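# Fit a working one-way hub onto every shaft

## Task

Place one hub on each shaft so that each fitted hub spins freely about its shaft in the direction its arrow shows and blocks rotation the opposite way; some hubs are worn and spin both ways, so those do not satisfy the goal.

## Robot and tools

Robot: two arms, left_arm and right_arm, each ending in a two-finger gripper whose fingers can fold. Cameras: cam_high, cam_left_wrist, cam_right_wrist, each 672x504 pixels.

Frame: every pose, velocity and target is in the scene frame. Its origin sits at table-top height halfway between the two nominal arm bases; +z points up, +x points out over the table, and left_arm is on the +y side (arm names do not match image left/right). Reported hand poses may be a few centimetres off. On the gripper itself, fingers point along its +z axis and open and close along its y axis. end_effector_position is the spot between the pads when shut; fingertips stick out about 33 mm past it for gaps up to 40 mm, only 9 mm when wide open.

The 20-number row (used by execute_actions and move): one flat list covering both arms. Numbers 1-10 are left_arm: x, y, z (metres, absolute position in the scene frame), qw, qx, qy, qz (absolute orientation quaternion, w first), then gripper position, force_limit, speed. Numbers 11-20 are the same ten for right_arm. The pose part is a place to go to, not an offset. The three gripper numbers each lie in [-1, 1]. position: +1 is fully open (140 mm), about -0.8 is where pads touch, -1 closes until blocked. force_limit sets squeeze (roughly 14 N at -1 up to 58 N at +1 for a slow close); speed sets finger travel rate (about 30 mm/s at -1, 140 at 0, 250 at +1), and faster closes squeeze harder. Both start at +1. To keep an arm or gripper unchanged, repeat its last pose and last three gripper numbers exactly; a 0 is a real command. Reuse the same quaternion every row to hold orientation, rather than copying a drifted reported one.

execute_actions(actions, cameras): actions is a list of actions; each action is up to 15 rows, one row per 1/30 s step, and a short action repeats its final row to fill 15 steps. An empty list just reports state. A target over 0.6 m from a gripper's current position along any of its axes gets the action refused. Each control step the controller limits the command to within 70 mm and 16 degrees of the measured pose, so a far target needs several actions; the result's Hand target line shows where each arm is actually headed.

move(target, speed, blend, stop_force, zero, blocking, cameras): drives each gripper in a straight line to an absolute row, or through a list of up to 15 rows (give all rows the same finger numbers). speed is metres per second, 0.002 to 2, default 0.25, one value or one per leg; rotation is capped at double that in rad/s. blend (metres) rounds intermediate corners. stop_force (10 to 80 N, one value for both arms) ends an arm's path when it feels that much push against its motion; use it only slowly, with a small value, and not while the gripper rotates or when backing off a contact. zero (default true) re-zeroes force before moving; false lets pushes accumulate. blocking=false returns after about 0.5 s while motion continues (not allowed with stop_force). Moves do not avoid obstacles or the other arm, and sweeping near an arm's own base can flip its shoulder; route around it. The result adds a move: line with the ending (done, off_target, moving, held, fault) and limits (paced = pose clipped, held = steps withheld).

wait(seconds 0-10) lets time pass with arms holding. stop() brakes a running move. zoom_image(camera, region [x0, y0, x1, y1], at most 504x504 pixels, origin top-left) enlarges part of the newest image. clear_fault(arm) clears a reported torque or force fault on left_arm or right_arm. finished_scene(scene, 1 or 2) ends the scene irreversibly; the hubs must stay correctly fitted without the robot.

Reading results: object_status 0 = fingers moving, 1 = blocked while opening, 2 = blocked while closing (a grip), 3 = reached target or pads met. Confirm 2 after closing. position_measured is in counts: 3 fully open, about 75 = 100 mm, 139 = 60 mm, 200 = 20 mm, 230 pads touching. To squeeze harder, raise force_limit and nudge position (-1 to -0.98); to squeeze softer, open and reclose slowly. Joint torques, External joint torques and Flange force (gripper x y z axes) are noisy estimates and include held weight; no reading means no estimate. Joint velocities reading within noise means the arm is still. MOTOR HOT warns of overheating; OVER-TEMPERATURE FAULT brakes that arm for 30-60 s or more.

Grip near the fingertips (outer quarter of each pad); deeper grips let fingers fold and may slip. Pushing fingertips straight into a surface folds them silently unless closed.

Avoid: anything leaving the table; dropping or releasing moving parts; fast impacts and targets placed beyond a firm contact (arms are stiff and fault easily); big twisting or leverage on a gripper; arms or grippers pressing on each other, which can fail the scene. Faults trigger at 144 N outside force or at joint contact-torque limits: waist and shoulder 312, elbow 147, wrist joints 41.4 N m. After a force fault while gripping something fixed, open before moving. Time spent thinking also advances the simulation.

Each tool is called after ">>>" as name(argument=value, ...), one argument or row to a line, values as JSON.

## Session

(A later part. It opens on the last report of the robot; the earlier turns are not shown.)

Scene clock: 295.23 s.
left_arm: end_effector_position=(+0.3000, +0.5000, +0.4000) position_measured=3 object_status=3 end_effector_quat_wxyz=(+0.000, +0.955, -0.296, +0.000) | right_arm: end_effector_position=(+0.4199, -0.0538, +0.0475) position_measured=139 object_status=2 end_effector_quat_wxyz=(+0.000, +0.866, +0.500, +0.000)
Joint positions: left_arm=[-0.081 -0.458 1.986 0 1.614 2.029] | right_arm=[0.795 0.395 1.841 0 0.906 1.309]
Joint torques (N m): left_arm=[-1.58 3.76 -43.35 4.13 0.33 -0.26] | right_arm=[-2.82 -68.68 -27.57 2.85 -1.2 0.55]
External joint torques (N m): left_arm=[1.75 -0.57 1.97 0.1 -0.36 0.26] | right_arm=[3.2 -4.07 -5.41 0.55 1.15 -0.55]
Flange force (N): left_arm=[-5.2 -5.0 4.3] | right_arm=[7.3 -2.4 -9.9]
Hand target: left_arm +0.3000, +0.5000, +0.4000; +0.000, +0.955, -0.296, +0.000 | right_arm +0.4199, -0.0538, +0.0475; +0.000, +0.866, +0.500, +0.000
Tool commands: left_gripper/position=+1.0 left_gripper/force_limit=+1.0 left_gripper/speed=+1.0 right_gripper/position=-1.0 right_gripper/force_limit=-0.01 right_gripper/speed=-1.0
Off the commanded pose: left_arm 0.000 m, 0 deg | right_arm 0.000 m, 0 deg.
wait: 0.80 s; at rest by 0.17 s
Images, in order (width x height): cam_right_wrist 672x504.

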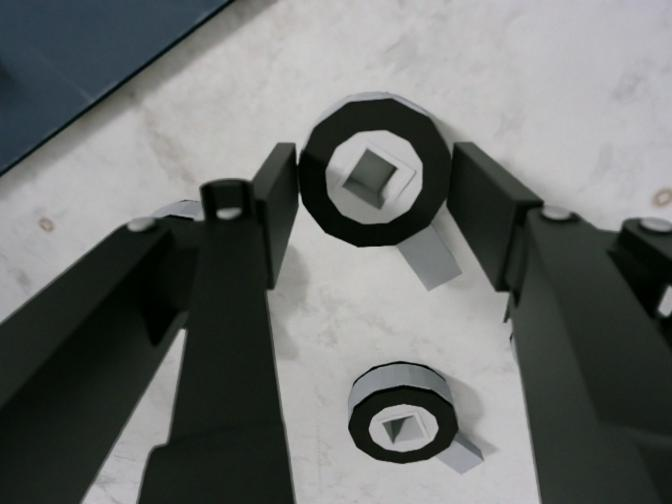

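>>> move(
  target=[
    [0.30,0.50,0.40,0.0,0.955,-0.296,0.0,1,1,1,0.4199,-0.0538,0.085,0,0.86603,0.5,0,-1,-0.01,-1],
    [0.30,0.50,0.40,0.0,0.955,-0.296,0.0,1,1,1,0.4195,0.0,0.13,0,0.91,0.41,0,-1,-0.01,-1],
    [0.30,0.50,0.40,0.0,0.955,-0.296,0.0,1,1,1,0.4174,0.0943,0.12,0,0.95882,0.28402,0,-1,-0.01,-1],
    [0.30,0.50,0.40,0.0,0.955,-0.296,0.0,1,1,1,0.4174,0.0943,0.098,0,0.95882,0.28402,0,-1,-0.01,-1],
  ],
  speed=[0.06,0.08,0.12,0.06],
  blend=[0.01,0.02,0.005,0],
  cameras=["cam_right_wrist"],
)

>>> zoom_image(
  camera="cam_right_wrist",
  region=[335, 140, 415, 220],
)

Scene clock: 313.73 s.
left_arm: end_effector_position=(+0.3000, +0.5000, +0.4000) position_measured=3 object_status=3 end_effector_quat_wxyz=(+0.000, +0.955, -0.296, +0.000) | right_arm: end_effector_position=(+0.4174, +0.0943, +0.0981) position_measured=139 object_status=2 end_effector_quat_wxyz=(+0.000, +0.959, +0.284, +0.000)
Joint positions: left_arm=[-0.081 -0.458 1.986 0 1.614 2.029] | right_arm=[0.93 0.506 1.557 0 1.078 1.915]
Joint torques (N m): left_arm=[-1.53 3.5 -43.17 4.06 0.26 -0.24] | right_arm=[-2.63 -91.8 -35.73 3.21 0.09 0.52]
External joint torques (N m): left_arm=[1.61 0.05 1.84 0.17 -0.3 0.24] | right_arm=[2.84 4.62 -1.32 0.58 -0.14 -0.52]
Flange force (N): left_arm=[-4.0 -5.1 3.9] | right_arm=[7.8 -6.3 2.7]
Hand target: left_arm +0.3000, +0.5000, +0.4000; +0.000, +0.955, -0.296, +0.000 | right_arm +0.4174, +0.0943, +0.0980; +0.000, +0.959, +0.284, +0.000
Off the commanded pose: left_arm 0.000 m, 0 deg | right_arm 0.000 m, 0 deg.
move: done
Images, in order (width x height): cam_right_wrist 672x504.

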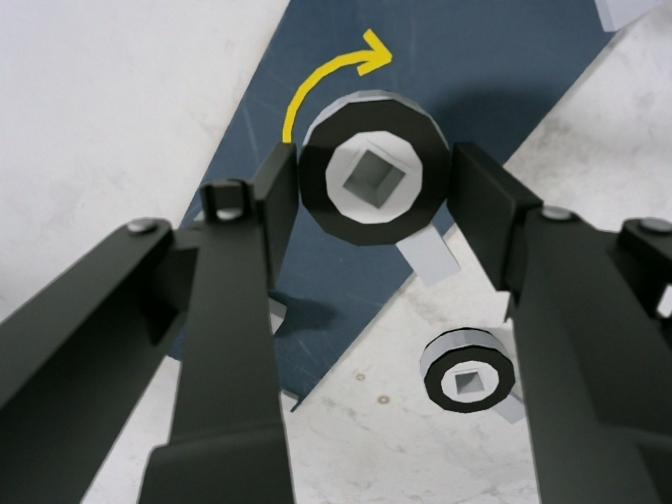

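Scaled by 6.300 from the camera's 672x504 image, which has a finer 960x720 frame.

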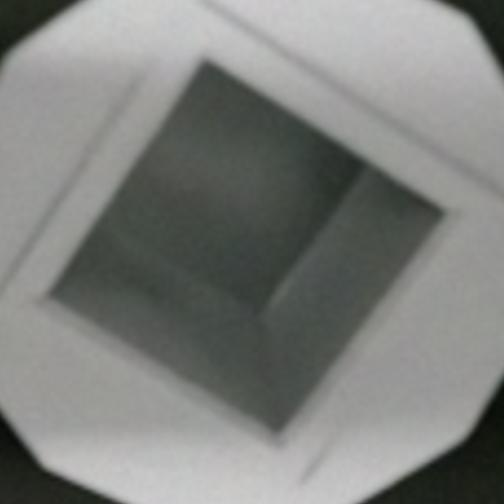

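>>> move(
  target=[0.30,0.50,0.40,0.0,0.955,-0.296,0.0,1,1,1,0.4158,0.0939,0.098,0,0.95882,0.28402,0,-1,-0.01,-1],
  speed=0.03,
  cameras=["cam_right_wrist"],
)

>>> zoom_image(
  camera="cam_right_wrist",
  region=[335, 140, 415, 220],
)

Scene clock: 326.23 s.
left_arm: end_effector_position=(+0.3000, +0.5000, +0.4000) position_measured=3 object_status=3 end_effector_quat_wxyz=(+0.000, +0.955, -0.296, +0.000) | right_arm: end_effector_position=(+0.4158, +0.0939, +0.0980) position_measured=139 object_status=2 end_effector_quat_wxyz=(+0.000, +0.959, +0.284, +0.000)
Joint positions: left_arm=[-0.081 -0.458 1.986 0 1.614 2.029] | right_arm=[0.931 0.504 1.56 0 1.077 1.917]
Joint torques (N m): left_arm=[-1.31 3.71 -43.48 4.06 0.26 -0.2] | right_arm=[-2.82 -91.36 -36.24 3.17 -0.34 0.47]
External joint torques (N m): left_arm=[1.39 -0.18 2.12 0.17 -0.29 0.2] | right_arm=[3.17 4.47 -0.74 0.62 0.29 -0.47]
Flange force (N): left_arm=[-4.1 -3.9 4.4] | right_arm=[6.5 -6.4 2.4]
Hand target: left_arm +0.3000, +0.5000, +0.4000; +0.000, +0.955, -0.296, +0.000 | right_arm +0.4158, +0.0939, +0.0980; +0.000, +0.959, +0.284, +0.000
Off the commanded pose: left_arm 0.000 m, 0 deg | right_arm 0.000 m, 0 deg.
move: done
Images, in order (width x height): cam_right_wrist 672x504.

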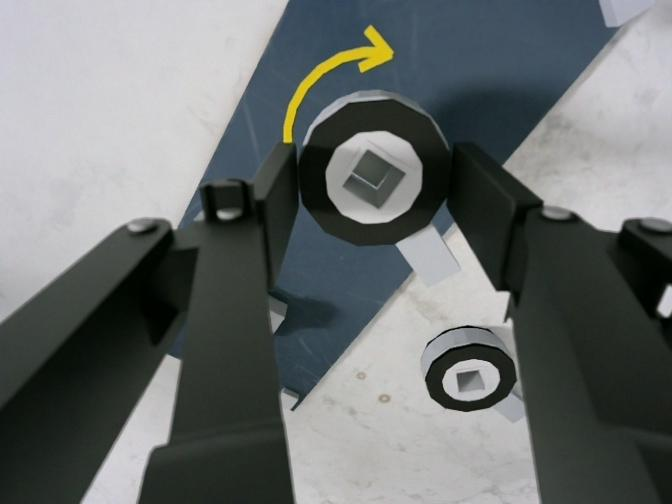

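Scaled by 6.300 from the camera's 672x504 image, which has a finer 960x720 frame.

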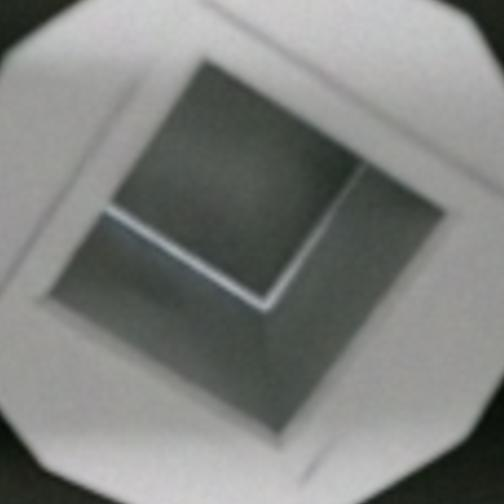

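>>> move(
  target=[
    [0.30,0.50,0.40,0.0,0.955,-0.296,0.0,1,1,1,0.4153,0.0936,0.092,0,0.95882,0.28402,0,-1,-0.01,-1],
    [0.30,0.50,0.40,0.0,0.955,-0.296,0.0,1,1,1,0.4153,0.0936,0.060,0,0.95882,0.28402,0,-1,-0.01,-1],
  ],
  speed=0.015,
  stop_force=12,
  cameras=["cam_right_wrist"],
)

>>> zoom_image(
  camera="cam_right_wrist",
  region=[250, 50, 500, 300],
)

Scene clock: 335.97 s.
left_arm: end_effector_position=(+0.3000, +0.5000, +0.4000) position_measured=3 object_status=3 end_effector_quat_wxyz=(+0.000, +0.955, -0.296, +0.000) | right_arm: end_effector_position=(+0.4153, +0.0936, +0.0692) position_measured=139 object_status=2 end_effector_quat_wxyz=(+0.000, +0.959, +0.284, +0.000)
Joint positions: left_arm=[-0.081 -0.458 1.986 0 1.614 2.029] | right_arm=[0.932 0.526 1.583 0 1.032 1.917]
Joint torques (N m): left_arm=[-1.49 3.53 -43.08 4.08 0.3 -0.22] | right_arm=[10.05 -84.66 -32.67 8.14 -2.02 0.54]
External joint torques (N m): left_arm=[1.51 0.19 1.74 0.14 -0.35 0.22] | right_arm=[-9.79 -3.28 -3.36 -4.46 1.96 -0.54]
Flange force (N): left_arm=[-3.5 -4.9 3.8] | right_arm=[9.0 10.4 -8.2]
Hand target: left_arm +0.3000, +0.5000, +0.4000; +0.000, +0.955, -0.296, +0.000 | right_arm +0.4153, +0.0936, +0.0692; +0.000, +0.959, +0.284, +0.000
Off the commanded pose: left_arm 0.000 m, 0 deg | right_arm 0.009 m, 0 deg.
move: contact (right_arm); path passed 1 of 2 targets
Images, in order (width x height): cam_right_wrist 672x504.

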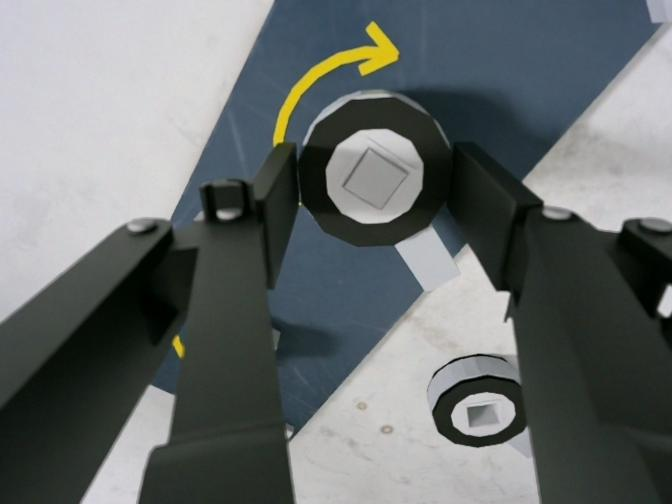

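Scaled by 2.016 from the camera's 672x504 image, which has a finer 960x720 frame.

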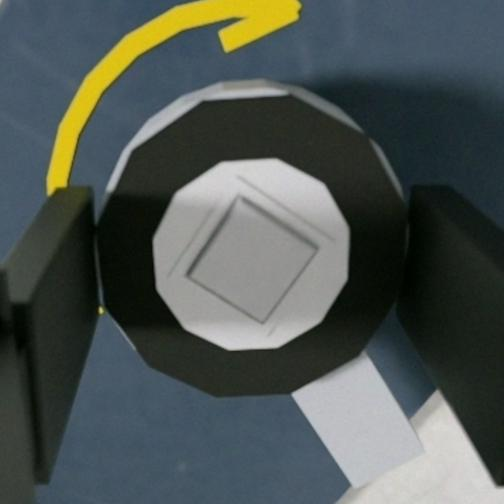

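>>> move(
  target=[
    [0.30,0.50,0.40,0.0,0.955,-0.296,0.0,1,1,1,0.4153,0.0936,0.0695,0,0.95882,0.28402,0,-1,-0.01,-1],
    [0.30,0.50,0.40,0.0,0.955,-0.296,0.0,1,1,1,0.4153,0.0936,0.0695,0,0.93042,0.36650,0,-1,-0.01,-1],
  ],
  speed=0.04,
  cameras=["cam_right_wrist"],
)

>>> zoom_image(
  camera="cam_right_wrist",
  region=[250, 50, 500, 300],
)

>>> move(
  target=[0.30,0.50,0.40,0.0,0.955,-0.296,0.0,1,1,1,0.4153,0.0936,0.0695,0,0.97992,0.19937,0,-1,-0.01,-1],
  speed=0.04,
  cameras=["cam_right_wrist"],
)

>>> zoom_image(
  camera="cam_right_wrist",
  region=[250, 50, 500, 300],
)

Scene clock: 349.90 s.
left_arm: end_effector_position=(+0.3000, +0.5000, +0.4000) position_measured=3 object_status=3 end_effector_quat_wxyz=(+0.000, +0.955, -0.296, +0.000) | right_arm: end_effector_position=(+0.4153, +0.0936, +0.0695) position_measured=139 object_status=2 end_effector_quat_wxyz=(+0.000, +0.930, +0.366, +0.000)
Joint positions: left_arm=[-0.081 -0.458 1.986 0 1.614 2.029] | right_arm=[0.932 0.526 1.583 0 1.032 1.743]
Joint torques (N m): left_arm=[-1.69 3.76 -43.5 4.11 0.2 -0.23] | right_arm=[14.96 -91.14 -42.07 9.57 -5.53 -0.04]
External joint torques (N m): left_arm=[1.79 -0.35 2.09 0.12 -0.24 0.23] | right_arm=[-14.75 3.28 6.06 -5.89 5.47 0.04]
Flange force (N): left_arm=[-5.1 -5.1 4.3] | right_arm=[-1.1 19.3 -1.4]
Hand target: left_arm +0.3000, +0.5000, +0.4000; +0.000, +0.955, -0.296, +0.000 | right_arm +0.4153, +0.0936, +0.0695; +0.000, +0.930, +0.366, +0.000
Off the commanded pose: left_arm 0.000 m, 0 deg | right_arm 0.000 m, 0 deg.
move: done
Images, in order (width x height): cam_right_wrist 672x504.

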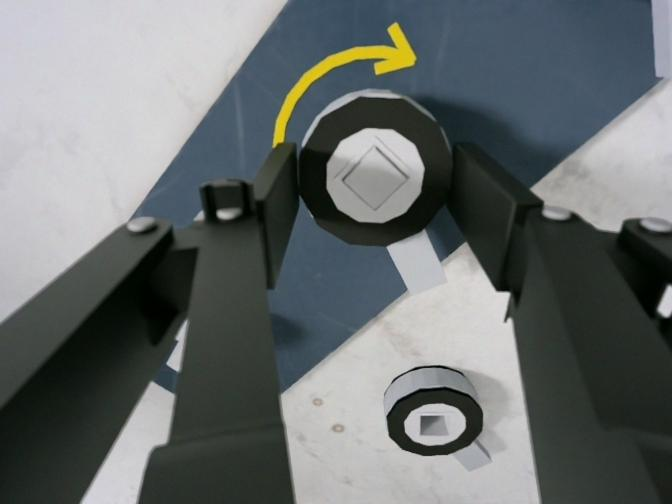

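Scaled by 2.016 from the camera's 672x504 image, which has a finer 960x720 frame.

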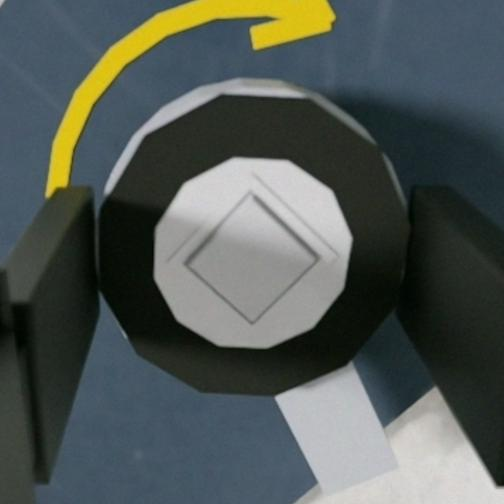

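Scene clock: 354.60 s.
left_arm: end_effector_position=(+0.3000, +0.5000, +0.4000) position_measured=3 object_status=3 end_effector_quat_wxyz=(+0.000, +0.955, -0.296, +0.000) | right_arm: end_effector_position=(+0.4153, +0.0936, +0.0695) position_measured=139 object_status=2 end_effector_quat_wxyz=(+0.000, +0.980, +0.199, +0.000)
Joint positions: left_arm=[-0.081 -0.458 1.986 0 1.614 2.029] | right_arm=[0.932 0.526 1.583 0 1.032 2.091]
Joint torques (N m): left_arm=[-1.15 3.73 -43.33 4.03 0.27 -0.27] | right_arm=[5.41 -92.89 -38.63 6.24 -2.65 0.22]
External joint torques (N m): left_arm=[1.23 -0.29 2.03 0.19 -0.3 0.27] | right_arm=[-5.13 5.03 2.59 -2.55 2.6 -0.22]
Flange force (N): left_arm=[-4.1 -3.6 4.3] | right_arm=[6.2 4.1 2.0]
Hand target: left_arm +0.3000, +0.5000, +0.4000; +0.000, +0.955, -0.296, +0.000 | right_arm +0.4153, +0.0936, +0.0695; +0.000, +0.980, +0.199, +0.000
Off the commanded pose: left_arm 0.000 m, 0 deg | right_arm 0.000 m, 0 deg.
move: done
Images, in order (width x height): cam_right_wrist 672x504.

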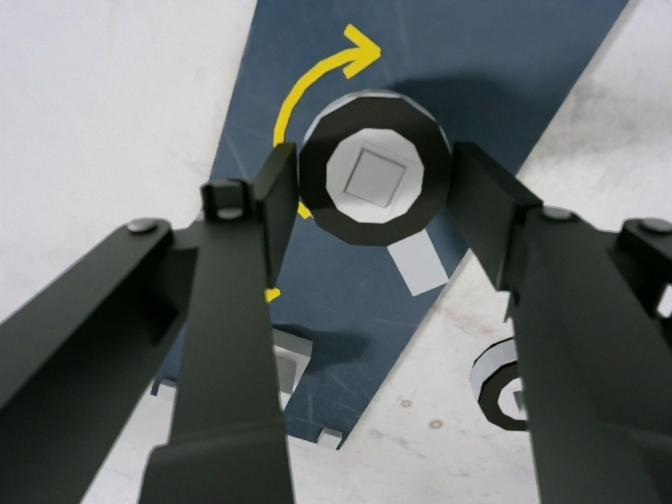

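Scaled by 2.016 from the camera's 672x504 image, which has a finer 960x720 frame.

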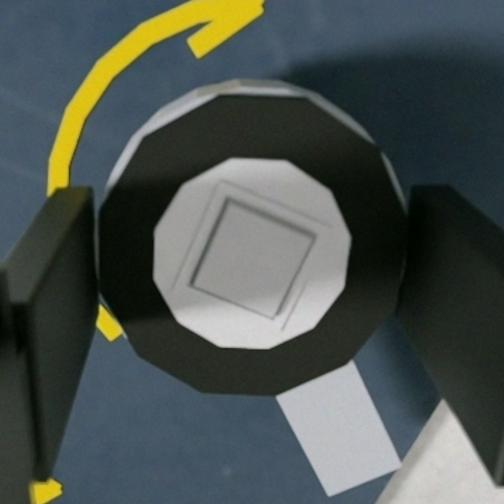

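>>> move(
  target=[
    [0.30,0.50,0.40,0.0,0.955,-0.296,0.0,1,1,1,0.4153,0.0936,0.0695,0,0.97992,0.19937,0,0.2,-0.8,-0.6],
    [0.30,0.50,0.40,0.0,0.955,-0.296,0.0,1,1,1,0.4153,0.0936,0.145,0,0.97992,0.19937,0,0.2,-0.8,-0.6],
    [0.30,0.50,0.40,0.0,0.955,-0.296,0.0,1,1,1,0.326,-0.054,0.105,0,0.86603,0.5,0,0.2,-0.8,-0.6],
  ],
  speed=[0.1,0.08,0.2],
  blend=[0,0.01,0],
  cameras=["cam_right_wrist"],
)

>>> zoom_image(
  camera="cam_right_wrist",
  region=[290, 70, 450, 240],
)

Scene clock: 370.80 s.
left_arm: end_effector_position=(+0.3000, +0.5000, +0.4000) position_measured=3 object_status=3 end_effector_quat_wxyz=(+0.000, +0.955, -0.296, +0.000) | right_arm: end_effector_position=(+0.3260, -0.0540, +0.1050) position_measured=104 object_status=3 end_effector_quat_wxyz=(+0.000, +0.866, +0.500, +0.000)
Joint positions: left_arm=[-0.081 -0.458 1.986 0 1.614 2.029] | right_arm=[0.903 0.256 1.913 0 0.973 1.417]
Joint torques (N m): left_arm=[-1.03 3.42 -43.2 4.08 0.26 -0.23] | right_arm=[-2.88 -64.22 -32.37 2.96 -0.56 0.55]
External joint torques (N m): left_arm=[1.05 0.44 1.92 0.14 -0.3 0.23] | right_arm=[3.14 3.34 -2.36 0.62 0.5 -0.55]
Flange force (N): left_arm=[-2.6 -3.7 4.0] | right_arm=[10.0 -3.2 0.2]
Hand target: left_arm +0.3000, +0.5000, +0.4000; +0.000, +0.955, -0.296, +0.000 | right_arm +0.3260, -0.0540, +0.1050; +0.000, +0.866, +0.500, +0.000
Off the commanded pose: left_arm 0.000 m, 0 deg | right_arm 0.000 m, 0 deg.
move: done
Images, in order (width x height): cam_right_wrist 672x504.

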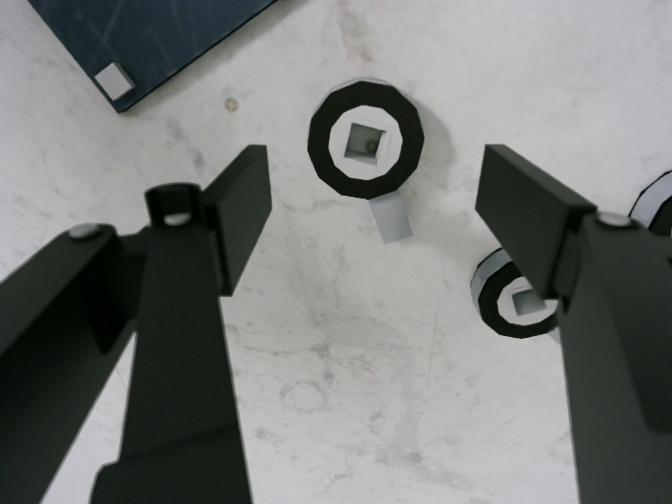

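Scaled by 2.965 from the camera's 672x504 image, which has a finer 960x720 frame.

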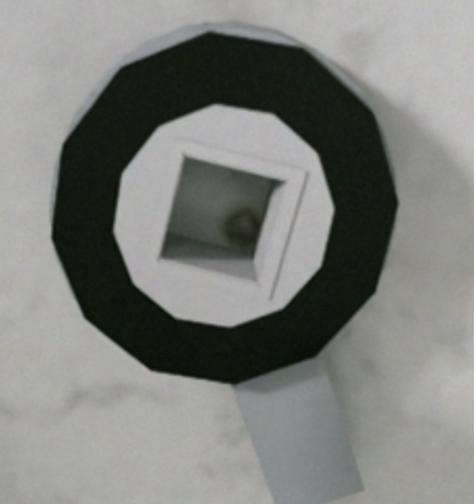

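>>> move(
  target=[0.30,0.50,0.40,0.0,0.955,-0.296,0.0,1,1,1,0.3251,-0.053,0.095,0,0.90631,0.42262,0,0.15,-0.8,-0.6],
  speed=0.08,
  cameras=["cam_right_wrist"],
)

>>> zoom_image(
  camera="cam_right_wrist",
  region=[290, 70, 450, 240],
)

Scene clock: 388.60 s.
left_arm: end_effector_position=(+0.3000, +0.5000, +0.4000) position_measured=3 object_status=3 end_effector_quat_wxyz=(+0.000, +0.955, -0.296, +0.000) | right_arm: end_effector_position=(+0.3251, -0.0530, +0.0950) position_measured=110 object_status=3 end_effector_quat_wxyz=(+0.000, +0.906, +0.423, +0.000)
Joint positions: left_arm=[-0.081 -0.458 1.986 0 1.614 2.029] | right_arm=[0.905 0.266 1.921 0 0.954 1.593]
Joint torques (N m): left_arm=[-1.45 3.28 -43.17 4.07 0.18 -0.13] | right_arm=[-3.03 -63.51 -31.65 2.77 -0.59 0.49]
External joint torques (N m): left_arm=[1.53 0.37 1.85 0.16 -0.22 0.13] | right_arm=[3.12 2.11 -2.61 0.75 0.54 -0.49]
Flange force (N): left_arm=[-3.3 -4.8 3.7] | right_arm=[8.1 -4.9 -1.1]
Hand target: left_arm +0.3000, +0.5000, +0.4000; +0.000, +0.955, -0.296, +0.000 | right_arm +0.3251, -0.0530, +0.0950; +0.000, +0.906, +0.423, +0.000
Off the commanded pose: left_arm 0.000 m, 0 deg | right_arm 0.000 m, 0 deg.
move: done
Images, in order (width x height): cam_right_wrist 672x504.

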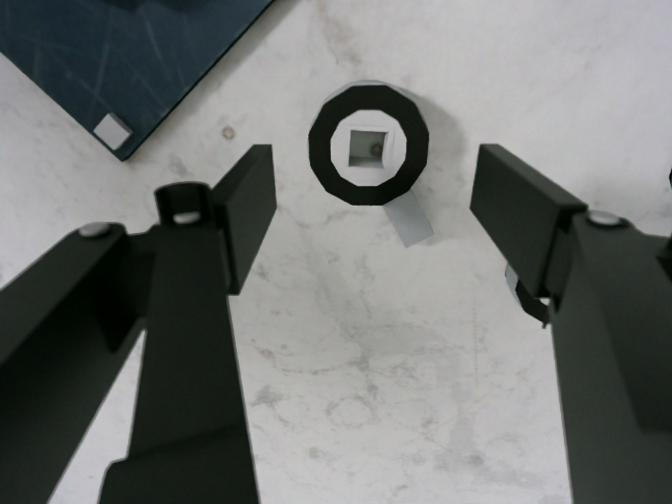

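Scaled by 2.965 from the camera's 672x504 image, which has a finer 960x720 frame.

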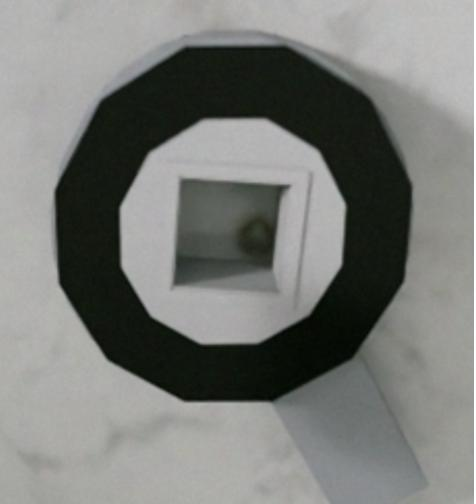

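>>> move(
  target=[
    [0.30,0.50,0.40,0.0,0.955,-0.296,0.0,1,1,1,0.3250,-0.0531,0.0475,0,0.90631,0.42262,0,0.15,-0.8,-0.6],
    [0.30,0.50,0.40,0.0,0.955,-0.296,0.0,1,1,1,0.3250,-0.0531,0.0475,0,0.90631,0.42262,0,-1,-0.01,-1],
  ],
  speed=0.08,
  cameras=[],
)

>>> wait(
  seconds=0.8,
  cameras=["cam_right_wrist"],
)

>>> zoom_image(
  camera="cam_right_wrist",
  region=[250, 50, 500, 300],
)

Scene clock: 403.93 s.
left_arm: end_effector_position=(+0.3000, +0.5000, +0.4000) position_measured=3 object_status=3 end_effector_quat_wxyz=(+0.000, +0.955, -0.296, +0.000) | right_arm: end_effector_position=(+0.3250, -0.0531, +0.0475) position_measured=139 object_status=0 end_effector_quat_wxyz=(+0.000, +0.906, +0.423, +0.000)
Joint positions: left_arm=[-0.081 -0.458 1.986 0 1.614 2.029] | right_arm=[0.905 0.316 1.958 0 0.867 1.593]
Joint torques (N m): left_arm=[-1.47 3.8 -43.22 4.12 0.27 -0.24] | right_arm=[-2.88 -60.94 -26.9 2.77 -1.15 0.56]
External joint torques (N m): left_arm=[1.63 -0.56 1.81 0.12 -0.3 0.24] | right_arm=[3.15 -3.19 -5.09 0.52 1.09 -0.56]
Flange force (N): left_arm=[-4.9 -4.6 3.9] | right_arm=[6.1 -4.7 -9.2]
Hand target: left_arm +0.3000, +0.5000, +0.4000; +0.000, +0.955, -0.296, +0.000 | right_arm +0.3250, -0.0531, +0.0475; +0.000, +0.906, +0.423, +0.000
Off the commanded pose: left_arm 0.000 m, 0 deg | right_arm 0.000 m, 0 deg.
move: done
No camera images: "cameras" was empty.

Scene clock: 404.73 s.
left_arm: end_effector_position=(+0.3000, +0.5000, +0.4000) position_measured=3 object_status=3 end_effector_quat_wxyz=(+0.000, +0.955, -0.296, +0.000) | right_arm: end_effector_position=(+0.3250, -0.0531, +0.0475) position_measured=139 object_status=2 end_effector_quat_wxyz=(+0.000, +0.906, +0.423, +0.000)
Joint positions: left_arm=[-0.081 -0.458 1.986 0 1.614 2.029] | right_arm=[0.905 0.316 1.958 0 0.867 1.593]
Joint torques (N m): left_arm=[-1.19 4.15 -43.32 4.1 0.2 -0.3] | right_arm=[-3.11 -60.73 -27 2.76 -1.07 0.51]
External joint torques (N m): left_arm=[1.3 -0.87 1.91 0.13 -0.24 0.3] | right_arm=[3.28 -3.4 -5.03 0.54 1.01 -0.51]
Flange force (N): left_arm=[-5.1 -3.4 4.0] | right_arm=[5.7 -4.9 -9.3]
Hand target: left_arm +0.3000, +0.5000, +0.4000; +0.000, +0.955, -0.296, +0.000 | right_arm +0.3250, -0.0531, +0.0475; +0.000, +0.906, +0.423, +0.000
Tool commands: left_gripper/position=+1.0 left_gripper/force_limit=+1.0 left_gripper/speed=+1.0 right_gripper/position=-1.0 right_gripper/force_limit=-0.01 right_gripper/speed=-1.0
Off the commanded pose: left_arm 0.000 m, 0 deg | right_arm 0.000 m, 0 deg.
wait: 0.80 s; at rest by 0.17 s
Images, in order (width x height): cam_right_wrist 672x504.

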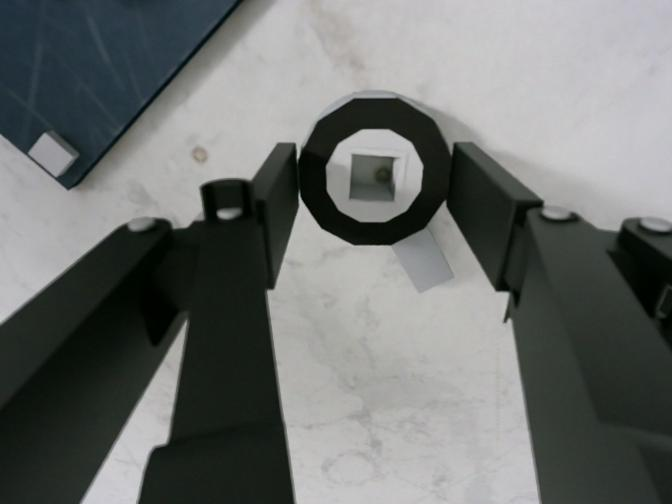

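Scaled by 2.016 from the camera's 672x504 image, which has a finer 960x720 frame.

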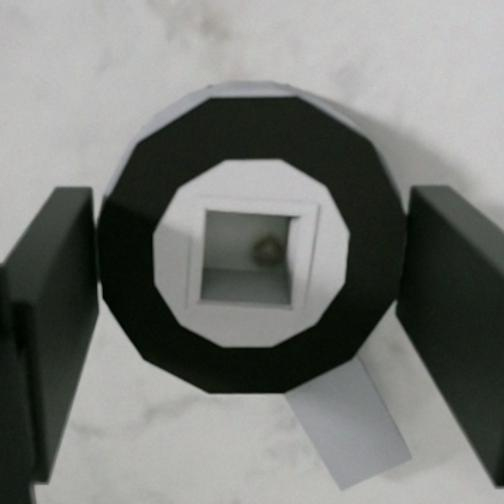

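>>> move(
  target=[
    [0.30,0.50,0.40,0.0,0.955,-0.296,0.0,1,1,1,0.3250,-0.0531,0.085,0,0.90631,0.42262,0,-1,-0.01,-1],
    [0.30,0.50,0.40,0.0,0.955,-0.296,0.0,1,1,1,0.31,0.01,0.13,0,0.96,0.28,0,-1,-0.01,-1],
    [0.30,0.50,0.40,0.0,0.955,-0.296,0.0,1,1,1,0.2845,0.0930,0.12,0,0.99905,0.04362,0,-1,-0.01,-1],
    [0.30,0.50,0.40,0.0,0.955,-0.296,0.0,1,1,1,0.2845,0.0930,0.098,0,0.99905,0.04362,0,-1,-0.01,-1],
  ],
  speed=[0.06,0.08,0.12,0.06],
  blend=[0.01,0.02,0.005,0],
  cameras=["cam_right_wrist"],
)

>>> zoom_image(
  camera="cam_right_wrist",
  region=[335, 140, 415, 220],
)

Scene clock: 423.23 s.
left_arm: end_effector_position=(+0.3000, +0.5000, +0.4000) position_measured=3 object_status=3 end_effector_quat_wxyz=(+0.000, +0.955, -0.296, +0.000) | right_arm: end_effector_position=(+0.2845, +0.0930, +0.0980) position_measured=139 object_status=2 end_effector_quat_wxyz=(+0.000, +0.999, +0.044, +0.000)
Joint positions: left_arm=[-0.081 -0.458 1.986 0 1.614 2.029] | right_arm=[1.076 0.409 1.708 0 1.024 2.55]
Joint torques (N m): left_arm=[-1.4 3.75 -43.04 4.06 0.26 -0.19] | right_arm=[-2.59 -81.06 -35.06 3.12 -0.54 0.48]
External joint torques (N m): left_arm=[1.54 -0.53 1.65 0.17 -0.29 0.19] | right_arm=[2.8 4.06 -0.83 0.53 0.51 -0.48]
Flange force (N): left_arm=[-4.5 -4.3 3.6] | right_arm=[1.4 -8.4 1.9]
Hand target: left_arm +0.3000, +0.5000, +0.4000; +0.000, +0.955, -0.296, +0.000 | right_arm +0.2845, +0.0930, +0.0980; +0.000, +0.999, +0.044, +0.000
Off the commanded pose: left_arm 0.000 m, 0 deg | right_arm 0.000 m, 0 deg.
move: done
Images, in order (width x height): cam_right_wrist 672x504.

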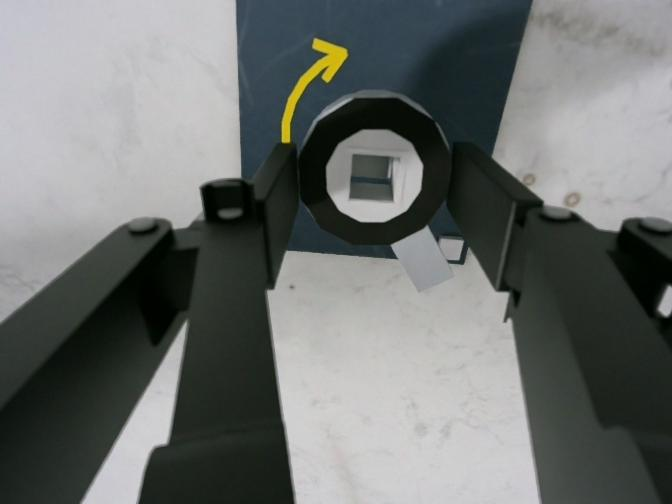

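Scaled by 6.300 from the camera's 672x504 image, which has a finer 960x720 frame.

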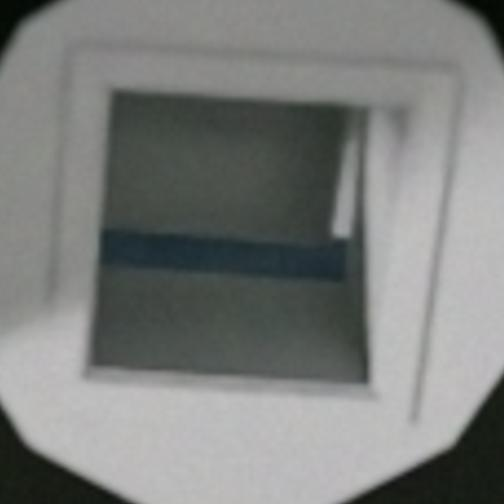

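>>> move(
  target=[0.30,0.50,0.40,0.0,0.955,-0.296,0.0,1,1,1,0.2855,0.0942,0.098,0,0.99905,0.04362,0,-1,-0.01,-1],
  speed=0.03,
  cameras=["cam_right_wrist"],
)

>>> zoom_image(
  camera="cam_right_wrist",
  region=[335, 140, 415, 220],
)

Scene clock: 437.67 s.
left_arm: end_effector_position=(+0.3000, +0.5000, +0.4000) position_measured=3 object_status=3 end_effector_quat_wxyz=(+0.000, +0.955, -0.296, +0.000) | right_arm: end_effector_position=(+0.2855, +0.0942, +0.0980) position_measured=139 object_status=2 end_effector_quat_wxyz=(+0.000, +0.999, +0.044, +0.000)
Joint positions: left_arm=[-0.081 -0.458 1.986 0 1.614 2.029] | right_arm=[1.076 0.412 1.705 0 1.025 2.55]
Joint torques (N m): left_arm=[-1.53 3.65 -43.09 4.14 0.3 -0.23] | right_arm=[-1.83 -81.78 -35.04 3.09 -0.47 0.55]
External joint torques (N m): left_arm=[1.64 -0.31 1.76 0.08 -0.33 0.23] | right_arm=[1.96 4.56 -0.85 0.57 0.44 -0.55]
Flange force (N): left_arm=[-4.5 -4.9 3.8] | right_arm=[2.8 -8.3 2.4]
Hand target: left_arm +0.3000, +0.5000, +0.4000; +0.000, +0.955, -0.296, +0.000 | right_arm +0.2855, +0.0942, +0.0980; +0.000, +0.999, +0.044, +0.000
Off the commanded pose: left_arm 0.000 m, 0 deg | right_arm 0.000 m, 0 deg.
move: done
Images, in order (width x height): cam_right_wrist 672x504.

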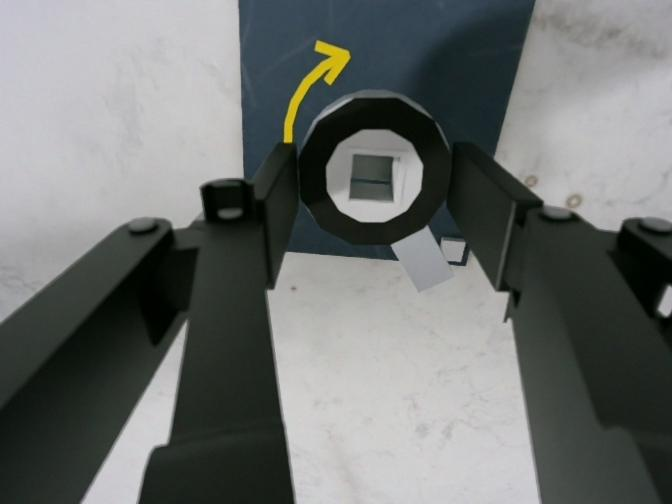

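Scaled by 6.300 from the camera's 672x504 image, which has a finer 960x720 frame.

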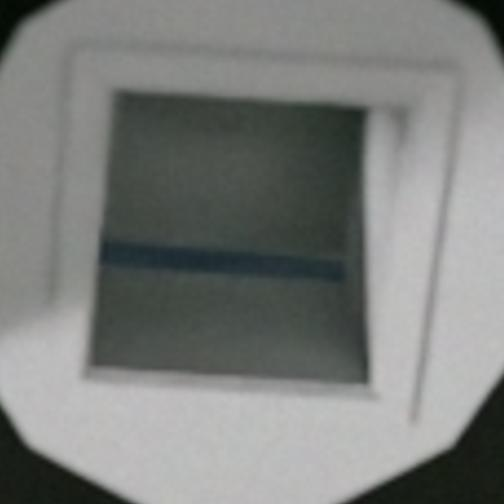

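>>> move(
  target=[
    [0.30,0.50,0.40,0.0,0.955,-0.296,0.0,1,1,1,0.2855,0.0939,0.092,0,0.99905,0.04362,0,-1,-0.01,-1],
    [0.30,0.50,0.40,0.0,0.955,-0.296,0.0,1,1,1,0.2855,0.0939,0.060,0,0.99905,0.04362,0,-1,-0.01,-1],
  ],
  speed=0.015,
  stop_force=12,
  cameras=["cam_right_wrist"],
)

>>> zoom_image(
  camera="cam_right_wrist",
  region=[250, 50, 500, 300],
)

Scene clock: 452.20 s.
left_arm: end_effector_position=(+0.3000, +0.5000, +0.4000) position_measured=3 object_status=3 end_effector_quat_wxyz=(+0.000, +0.955, -0.296, +0.000) | right_arm: end_effector_position=(+0.2856, +0.0939, +0.0695) position_measured=139 object_status=2 end_effector_quat_wxyz=(+0.000, +0.999, +0.044, +0.000)
Joint positions: left_arm=[-0.081 -0.458 1.986 0 1.614 2.029] | right_arm=[1.075 0.436 1.727 0 0.978 2.55]
Joint torques (N m): left_arm=[-1.46 3.8 -43.24 4.1 0.34 -0.32] | right_arm=[3.37 -75.18 -37.95 5.85 -6.22 0.47]
External joint torques (N m): left_arm=[1.55 -0.31 1.9 0.13 -0.37 0.32] | right_arm=[-3.14 -3.15 3.14 -2.3 6.18 -0.47]
Flange force (N): left_arm=[-4.5 -4.8 4.1] | right_arm=[0.9 8.1 -10.7]
Hand target: left_arm +0.3000, +0.5000, +0.4000; +0.000, +0.955, -0.296, +0.000 | right_arm +0.2855, +0.0939, +0.0695; +0.000, +0.999, +0.044, +0.000
Off the commanded pose: left_arm 0.000 m, 0 deg | right_arm 0.009 m, 0 deg.
move: contact (right_arm); path passed 1 of 2 targets
Images, in order (width x height): cam_right_wrist 672x504.

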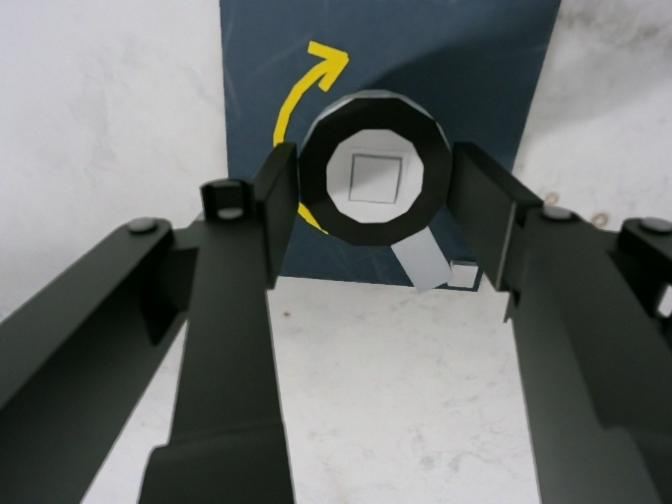

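Scaled by 2.016 from the camera's 672x504 image, which has a finer 960x720 frame.

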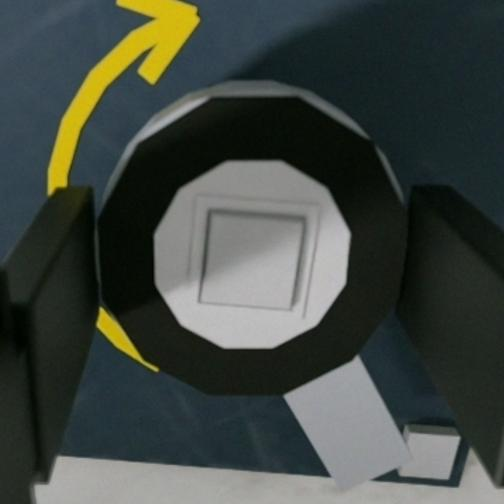

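>>> move(
  target=[
    [0.30,0.50,0.40,0.0,0.955,-0.296,0.0,1,1,1,0.2855,0.0939,0.0698,0,0.99905,0.04362,0,-1,-0.01,-1],
    [0.30,0.50,0.40,0.0,0.955,-0.296,0.0,1,1,1,0.2855,0.0939,0.0698,0,0.99144,0.13053,0,-1,-0.01,-1],
  ],
  speed=0.04,
  cameras=["cam_right_wrist"],
)

>>> zoom_image(
  camera="cam_right_wrist",
  region=[250, 50, 500, 300],
)

>>> move(
  target=[0.30,0.50,0.40,0.0,0.955,-0.296,0.0,1,1,1,0.2855,0.0939,0.0698,0,0.99905,-0.04362,0,-1,-0.01,-1],
  speed=0.04,
  cameras=["cam_right_wrist"],
)

>>> zoom_image(
  camera="cam_right_wrist",
  region=[250, 50, 500, 300],
)

Scene clock: 465.67 s.
left_arm: end_effector_position=(+0.3000, +0.5000, +0.4000) position_measured=3 object_status=3 end_effector_quat_wxyz=(+0.000, +0.955, -0.296, +0.000) | right_arm: end_effector_position=(+0.2855, +0.0939, +0.0698) position_measured=139 object_status=2 end_effector_quat_wxyz=(+0.000, +0.991, +0.131, +0.000)
Joint positions: left_arm=[-0.081 -0.458 1.986 0 1.614 2.029] | right_arm=[1.075 0.436 1.727 0 0.978 2.375]
Joint torques (N m): left_arm=[-1.4 4.68 -43.52 4.04 0.25 -0.26] | right_arm=[3.37 -85.14 -43.08 5.65 -5.42 0.6]
External joint torques (N m): left_arm=[1.48 -1.02 2.14 0.19 -0.3 0.26] | right_arm=[-3.1 6.79 8.29 -2.11 5.38 -0.6]
Flange force (N): left_arm=[-5.6 -3.6 4.5] | right_arm=[0.9 6.7 3.4]
Hand target: left_arm +0.3000, +0.5000, +0.4000; +0.000, +0.955, -0.296, +0.000 | right_arm +0.2855, +0.0939, +0.0698; +0.000, +0.991, +0.131, +0.000
Off the commanded pose: left_arm 0.000 m, 0 deg | right_arm 0.000 m, 0 deg.
move: done
Images, in order (width x height): cam_right_wrist 672x504.

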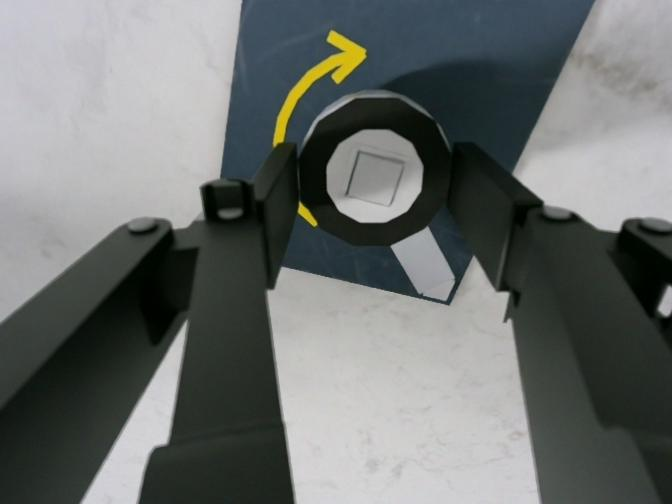

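Scaled by 2.016 from the camera's 672x504 image, which has a finer 960x720 frame.

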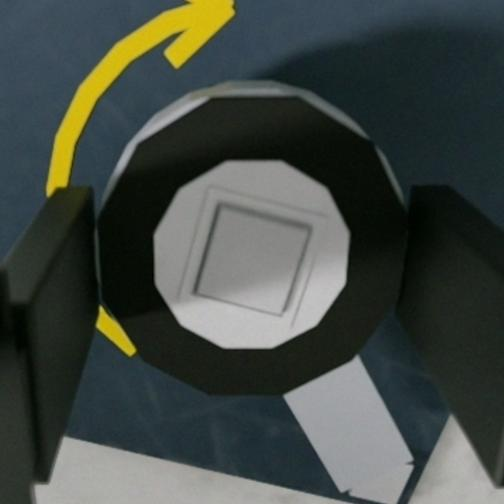

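Scene clock: 470.37 s.
left_arm: end_effector_position=(+0.3000, +0.5000, +0.4000) position_measured=3 object_status=3 end_effector_quat_wxyz=(+0.000, +0.955, -0.296, +0.000) | right_arm: end_effector_position=(+0.2855, +0.0939, +0.0698) position_measured=139 object_status=2 end_effector_quat_wxyz=(+0.000, +0.999, -0.044, +0.000)
Joint positions: left_arm=[-0.081 -0.458 1.986 0 1.614 2.029] | right_arm=[1.075 0.436 1.727 0 0.978 2.724]
Joint torques (N m): left_arm=[-1.36 3.84 -43.38 4.12 0.33 -0.24] | right_arm=[4.28 -82 -39.91 6.55 -4.64 0.77]
External joint torques (N m): left_arm=[1.42 -0.17 2.08 0.1 -0.37 0.24] | right_arm=[-4.05 3.69 5.13 -3.01 4.61 -0.77]
Flange force (N): left_arm=[-4.1 -4.2 4.5] | right_arm=[5.2 4.9 -0.5]
Hand target: left_arm +0.3000, +0.5000, +0.4000; +0.000, +0.955, -0.296, +0.000 | right_arm +0.2855, +0.0939, +0.0698; +0.000, +0.999, -0.044, +0.000
Off the commanded pose: left_arm 0.000 m, 0 deg | right_arm 0.000 m, 0 deg.
move: done
Images, in order (width x height): cam_right_wrist 672x504.

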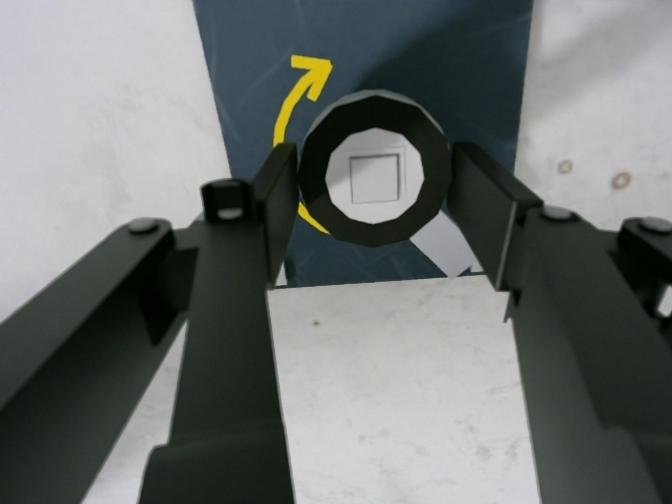

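Scaled by 2.016 from the camera's 672x504 image, which has a finer 960x720 frame.

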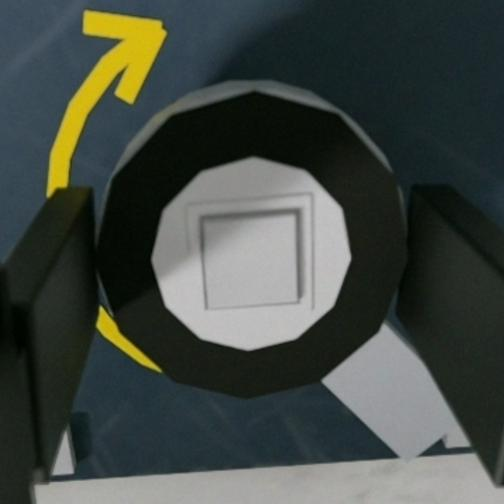

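>>> move(
  target=[
    [0.30,0.50,0.40,0.0,0.955,-0.296,0.0,1,1,1,0.2855,0.0939,0.0698,0,0.99905,-0.04362,0,0.15,-0.8,-0.8],
    [0.30,0.50,0.40,0.0,0.955,-0.296,0.0,1,1,1,0.2855,0.0939,0.0698,0,0.9954,0.09585,0,0.15,-0.8,-0.8],
    [0.30,0.50,0.40,0.0,0.955,-0.296,0.0,1,1,1,0.2855,0.0939,0.0698,0,0.9954,0.09585,0,-1,-0.01,-1],
  ],
  speed=0.1,
  cameras=[],
)

>>> wait(
  seconds=0.8,
  cameras=["cam_right_wrist"],
)

>>> zoom_image(
  camera="cam_right_wrist",
  region=[250, 50, 500, 300],
)

Scene clock: 490.67 s.
left_arm: end_effector_position=(+0.3000, +0.5000, +0.4000) position_measured=3 object_status=3 end_effector_quat_wxyz=(+0.000, +0.955, -0.296, +0.000) | right_arm: end_effector_position=(+0.2855, +0.0938, +0.0698) position_measured=139 object_status=0 end_effector_quat_wxyz=(+0.000, +0.995, +0.096, +0.000)
Joint positions: left_arm=[-0.081 -0.458 1.986 0 1.614 2.029] | right_arm=[1.075 0.436 1.727 0 0.978 2.445]
Joint torques (N m): left_arm=[-1.67 3.23 -43.27 4.06 0.32 -0.23] | right_arm=[5.05 -74.1 -35.23 6.52 -4.97 0.5]
External joint torques (N m): left_arm=[1.68 0.76 1.99 0.16 -0.36 0.23] | right_arm=[-4.75 -4.25 0.42 -2.97 4.93 -0.5]
Flange force (N): left_arm=[-3.1 -5.9 4.2] | right_arm=[3.8 6.9 -11.7]
Hand target: left_arm +0.3000, +0.5000, +0.4000; +0.000, +0.955, -0.296, +0.000 | right_arm +0.2855, +0.0939, +0.0698; +0.000, +0.995, +0.096, +0.000
Off the commanded pose: left_arm 0.000 m, 0 deg | right_arm 0.000 m, 0 deg.
move: done
No camera images: "cameras" was empty.

Scene clock: 491.47 s.
left_arm: end_effector_position=(+0.3000, +0.5000, +0.4000) position_measured=3 object_status=3 end_effector_quat_wxyz=(+0.000, +0.955, -0.296, +0.000) | right_arm: end_effector_position=(+0.2855, +0.0939, +0.0698) position_measured=139 object_status=2 end_effector_quat_wxyz=(+0.000, +0.995, +0.096, +0.000)
Joint positions: left_arm=[-0.081 -0.458 1.986 0 1.614 2.029] | right_arm=[1.075 0.436 1.727 0 0.978 2.445]
Joint torques (N m): left_arm=[-1.08 3.75 -43.15 4.07 0.24 -0.28] | right_arm=[5.02 -73.72 -35.7 6.66 -5.4 0.55]
External joint torques (N m): left_arm=[1.14 -0.25 1.83 0.16 -0.28 0.28] | right_arm=[-4.71 -4.6 0.93 -3.12 5.36 -0.55]
Flange force (N): left_arm=[-3.8 -3.5 3.9] | right_arm=[3.1 7.9 -12.3]
Hand target: left_arm +0.3000, +0.5000, +0.4000; +0.000, +0.955, -0.296, +0.000 | right_arm +0.2855, +0.0939, +0.0698; +0.000, +0.995, +0.096, +0.000
Tool commands: left_gripper/position=+1.0 left_gripper/force_limit=+1.0 left_gripper/speed=+1.0 right_gripper/position=-1.0 right_gripper/force_limit=-0.01 right_gripper/speed=-1.0
Off the commanded pose: left_arm 0.000 m, 0 deg | right_arm 0.000 m, 0 deg.
wait: 0.80 s; at rest by 0.17 s
Images, in order (width x height): cam_right_wrist 672x504.

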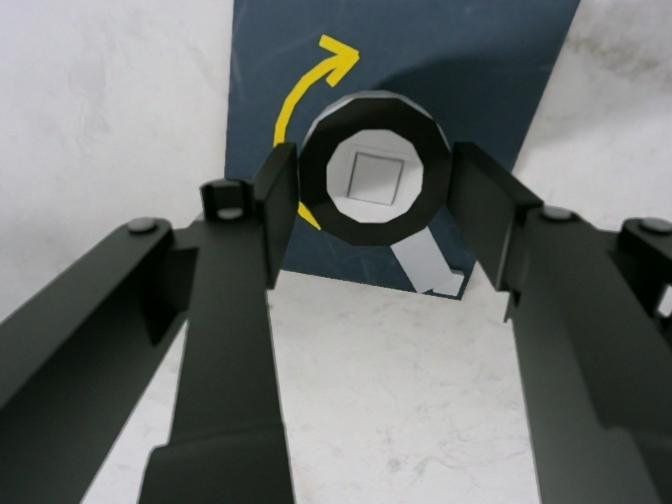

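Scaled by 2.016 from the camera's 672x504 image, which has a finer 960x720 frame.

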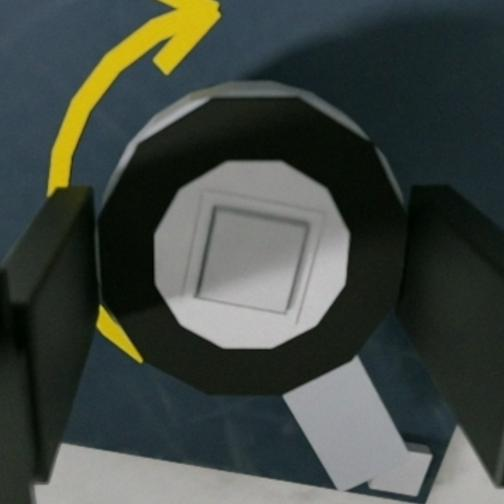

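>>> move(
  target=[
    [0.30,0.50,0.40,0.0,0.955,-0.296,0.0,1,1,1,0.2855,0.0939,0.105,0,0.9954,0.09585,0,-1,-0.01,-1],
    [0.30,0.50,0.40,0.0,0.955,-0.296,0.0,1,1,1,0.29,0.21,0.105,0,0.9954,0.09585,0,-1,-0.01,-1],
    [0.30,0.50,0.40,0.0,0.955,-0.296,0.0,1,1,1,0.29,0.21,0.054,0,0.9954,0.09585,0,-1,-0.01,-1],
  ],
  speed=[0.06,0.12,0.06],
  cameras=[],
  blend=[0.005,0.02,0],
)

>>> move(
  target=[0.30,0.50,0.40,0.0,0.955,-0.296,0.0,1,1,1,0.29,0.21,0.0455,0,0.9954,0.09585,0,-1,-0.01,-1],
  speed=0.015,
  stop_force=10,
  cameras=["cam_right_wrist"],
)

Scene clock: 505.70 s.
left_arm: end_effector_position=(+0.3000, +0.5000, +0.4000) position_measured=3 object_status=3 end_effector_quat_wxyz=(+0.000, +0.955, -0.296, +0.000) | right_arm: end_effector_position=(+0.2900, +0.2100, +0.0541) position_measured=139 object_status=2 end_effector_quat_wxyz=(+0.000, +0.995, +0.096, +0.000)
Joint positions: left_arm=[-0.081 -0.458 1.986 0 1.614 2.029] | right_arm=[1.138 0.597 1.496 0 1.049 2.508]
Joint torques (N m): left_arm=[-1.72 3.8 -43.34 4.08 0.25 -0.26] | right_arm=[-2.87 -99.06 -35.86 3.16 -0.46 0.52]
External joint torques (N m): left_arm=[1.82 -0.37 1.96 0.15 -0.29 0.26] | right_arm=[3.35 4.56 -0.54 0.55 0.42 -0.52]
Flange force (N): left_arm=[-5.1 -5.4 4.1] | right_arm=[1.8 -8.8 2.7]
Hand target: left_arm +0.3000, +0.5000, +0.4000; +0.000, +0.955, -0.296, +0.000 | right_arm +0.2900, +0.2100, +0.0540; +0.000, +0.995, +0.096, +0.000
Off the commanded pose: left_arm 0.000 m, 0 deg | right_arm 0.000 m, 0 deg.
move: done
No camera images: "cameras" was empty.

Scene clock: 506.70 s.
left_arm: end_effector_position=(+0.3000, +0.5000, +0.4000) position_measured=3 object_status=3 end_effector_quat_wxyz=(+0.000, +0.955, -0.296, +0.000) | right_arm: end_effector_position=(+0.2900, +0.2101, +0.0485) position_measured=139 object_status=2 end_effector_quat_wxyz=(+0.000, +0.995, +0.096, +0.000)
Joint positions: left_arm=[-0.081 -0.458 1.986 0 1.614 2.029] | right_arm=[1.138 0.602 1.499 0 1.04 2.508]
Joint torques (N m): left_arm=[-1.54 4.79 -43.51 4.03 0.35 -0.24] | right_arm=[-2.48 -91.7 -31.35 3.25 -0.66 0.47]
External joint torques (N m): left_arm=[1.68 -1.6 2.1 0.2 -0.39 0.24] | right_arm=[2.95 -2.97 -4.87 0.45 0.62 -0.47]
Flange force (N): left_arm=[-6.7 -3.6 4.6] | right_arm=[2.2 -8.6 -6.6]
Hand target: left_arm +0.3000, +0.5000, +0.4000; +0.000, +0.955, -0.296, +0.000 | right_arm +0.2900, +0.2101, +0.0485; +0.000, +0.995, +0.096, +0.000
Off the commanded pose: left_arm 0.000 m, 0 deg | right_arm 0.003 m, 0 deg.
move: contact (right_arm)
Images, in order (width x height): cam_right_wrist 672x504.

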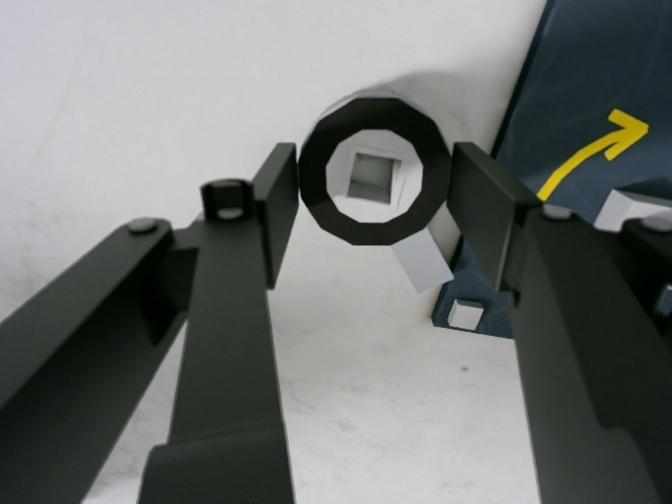

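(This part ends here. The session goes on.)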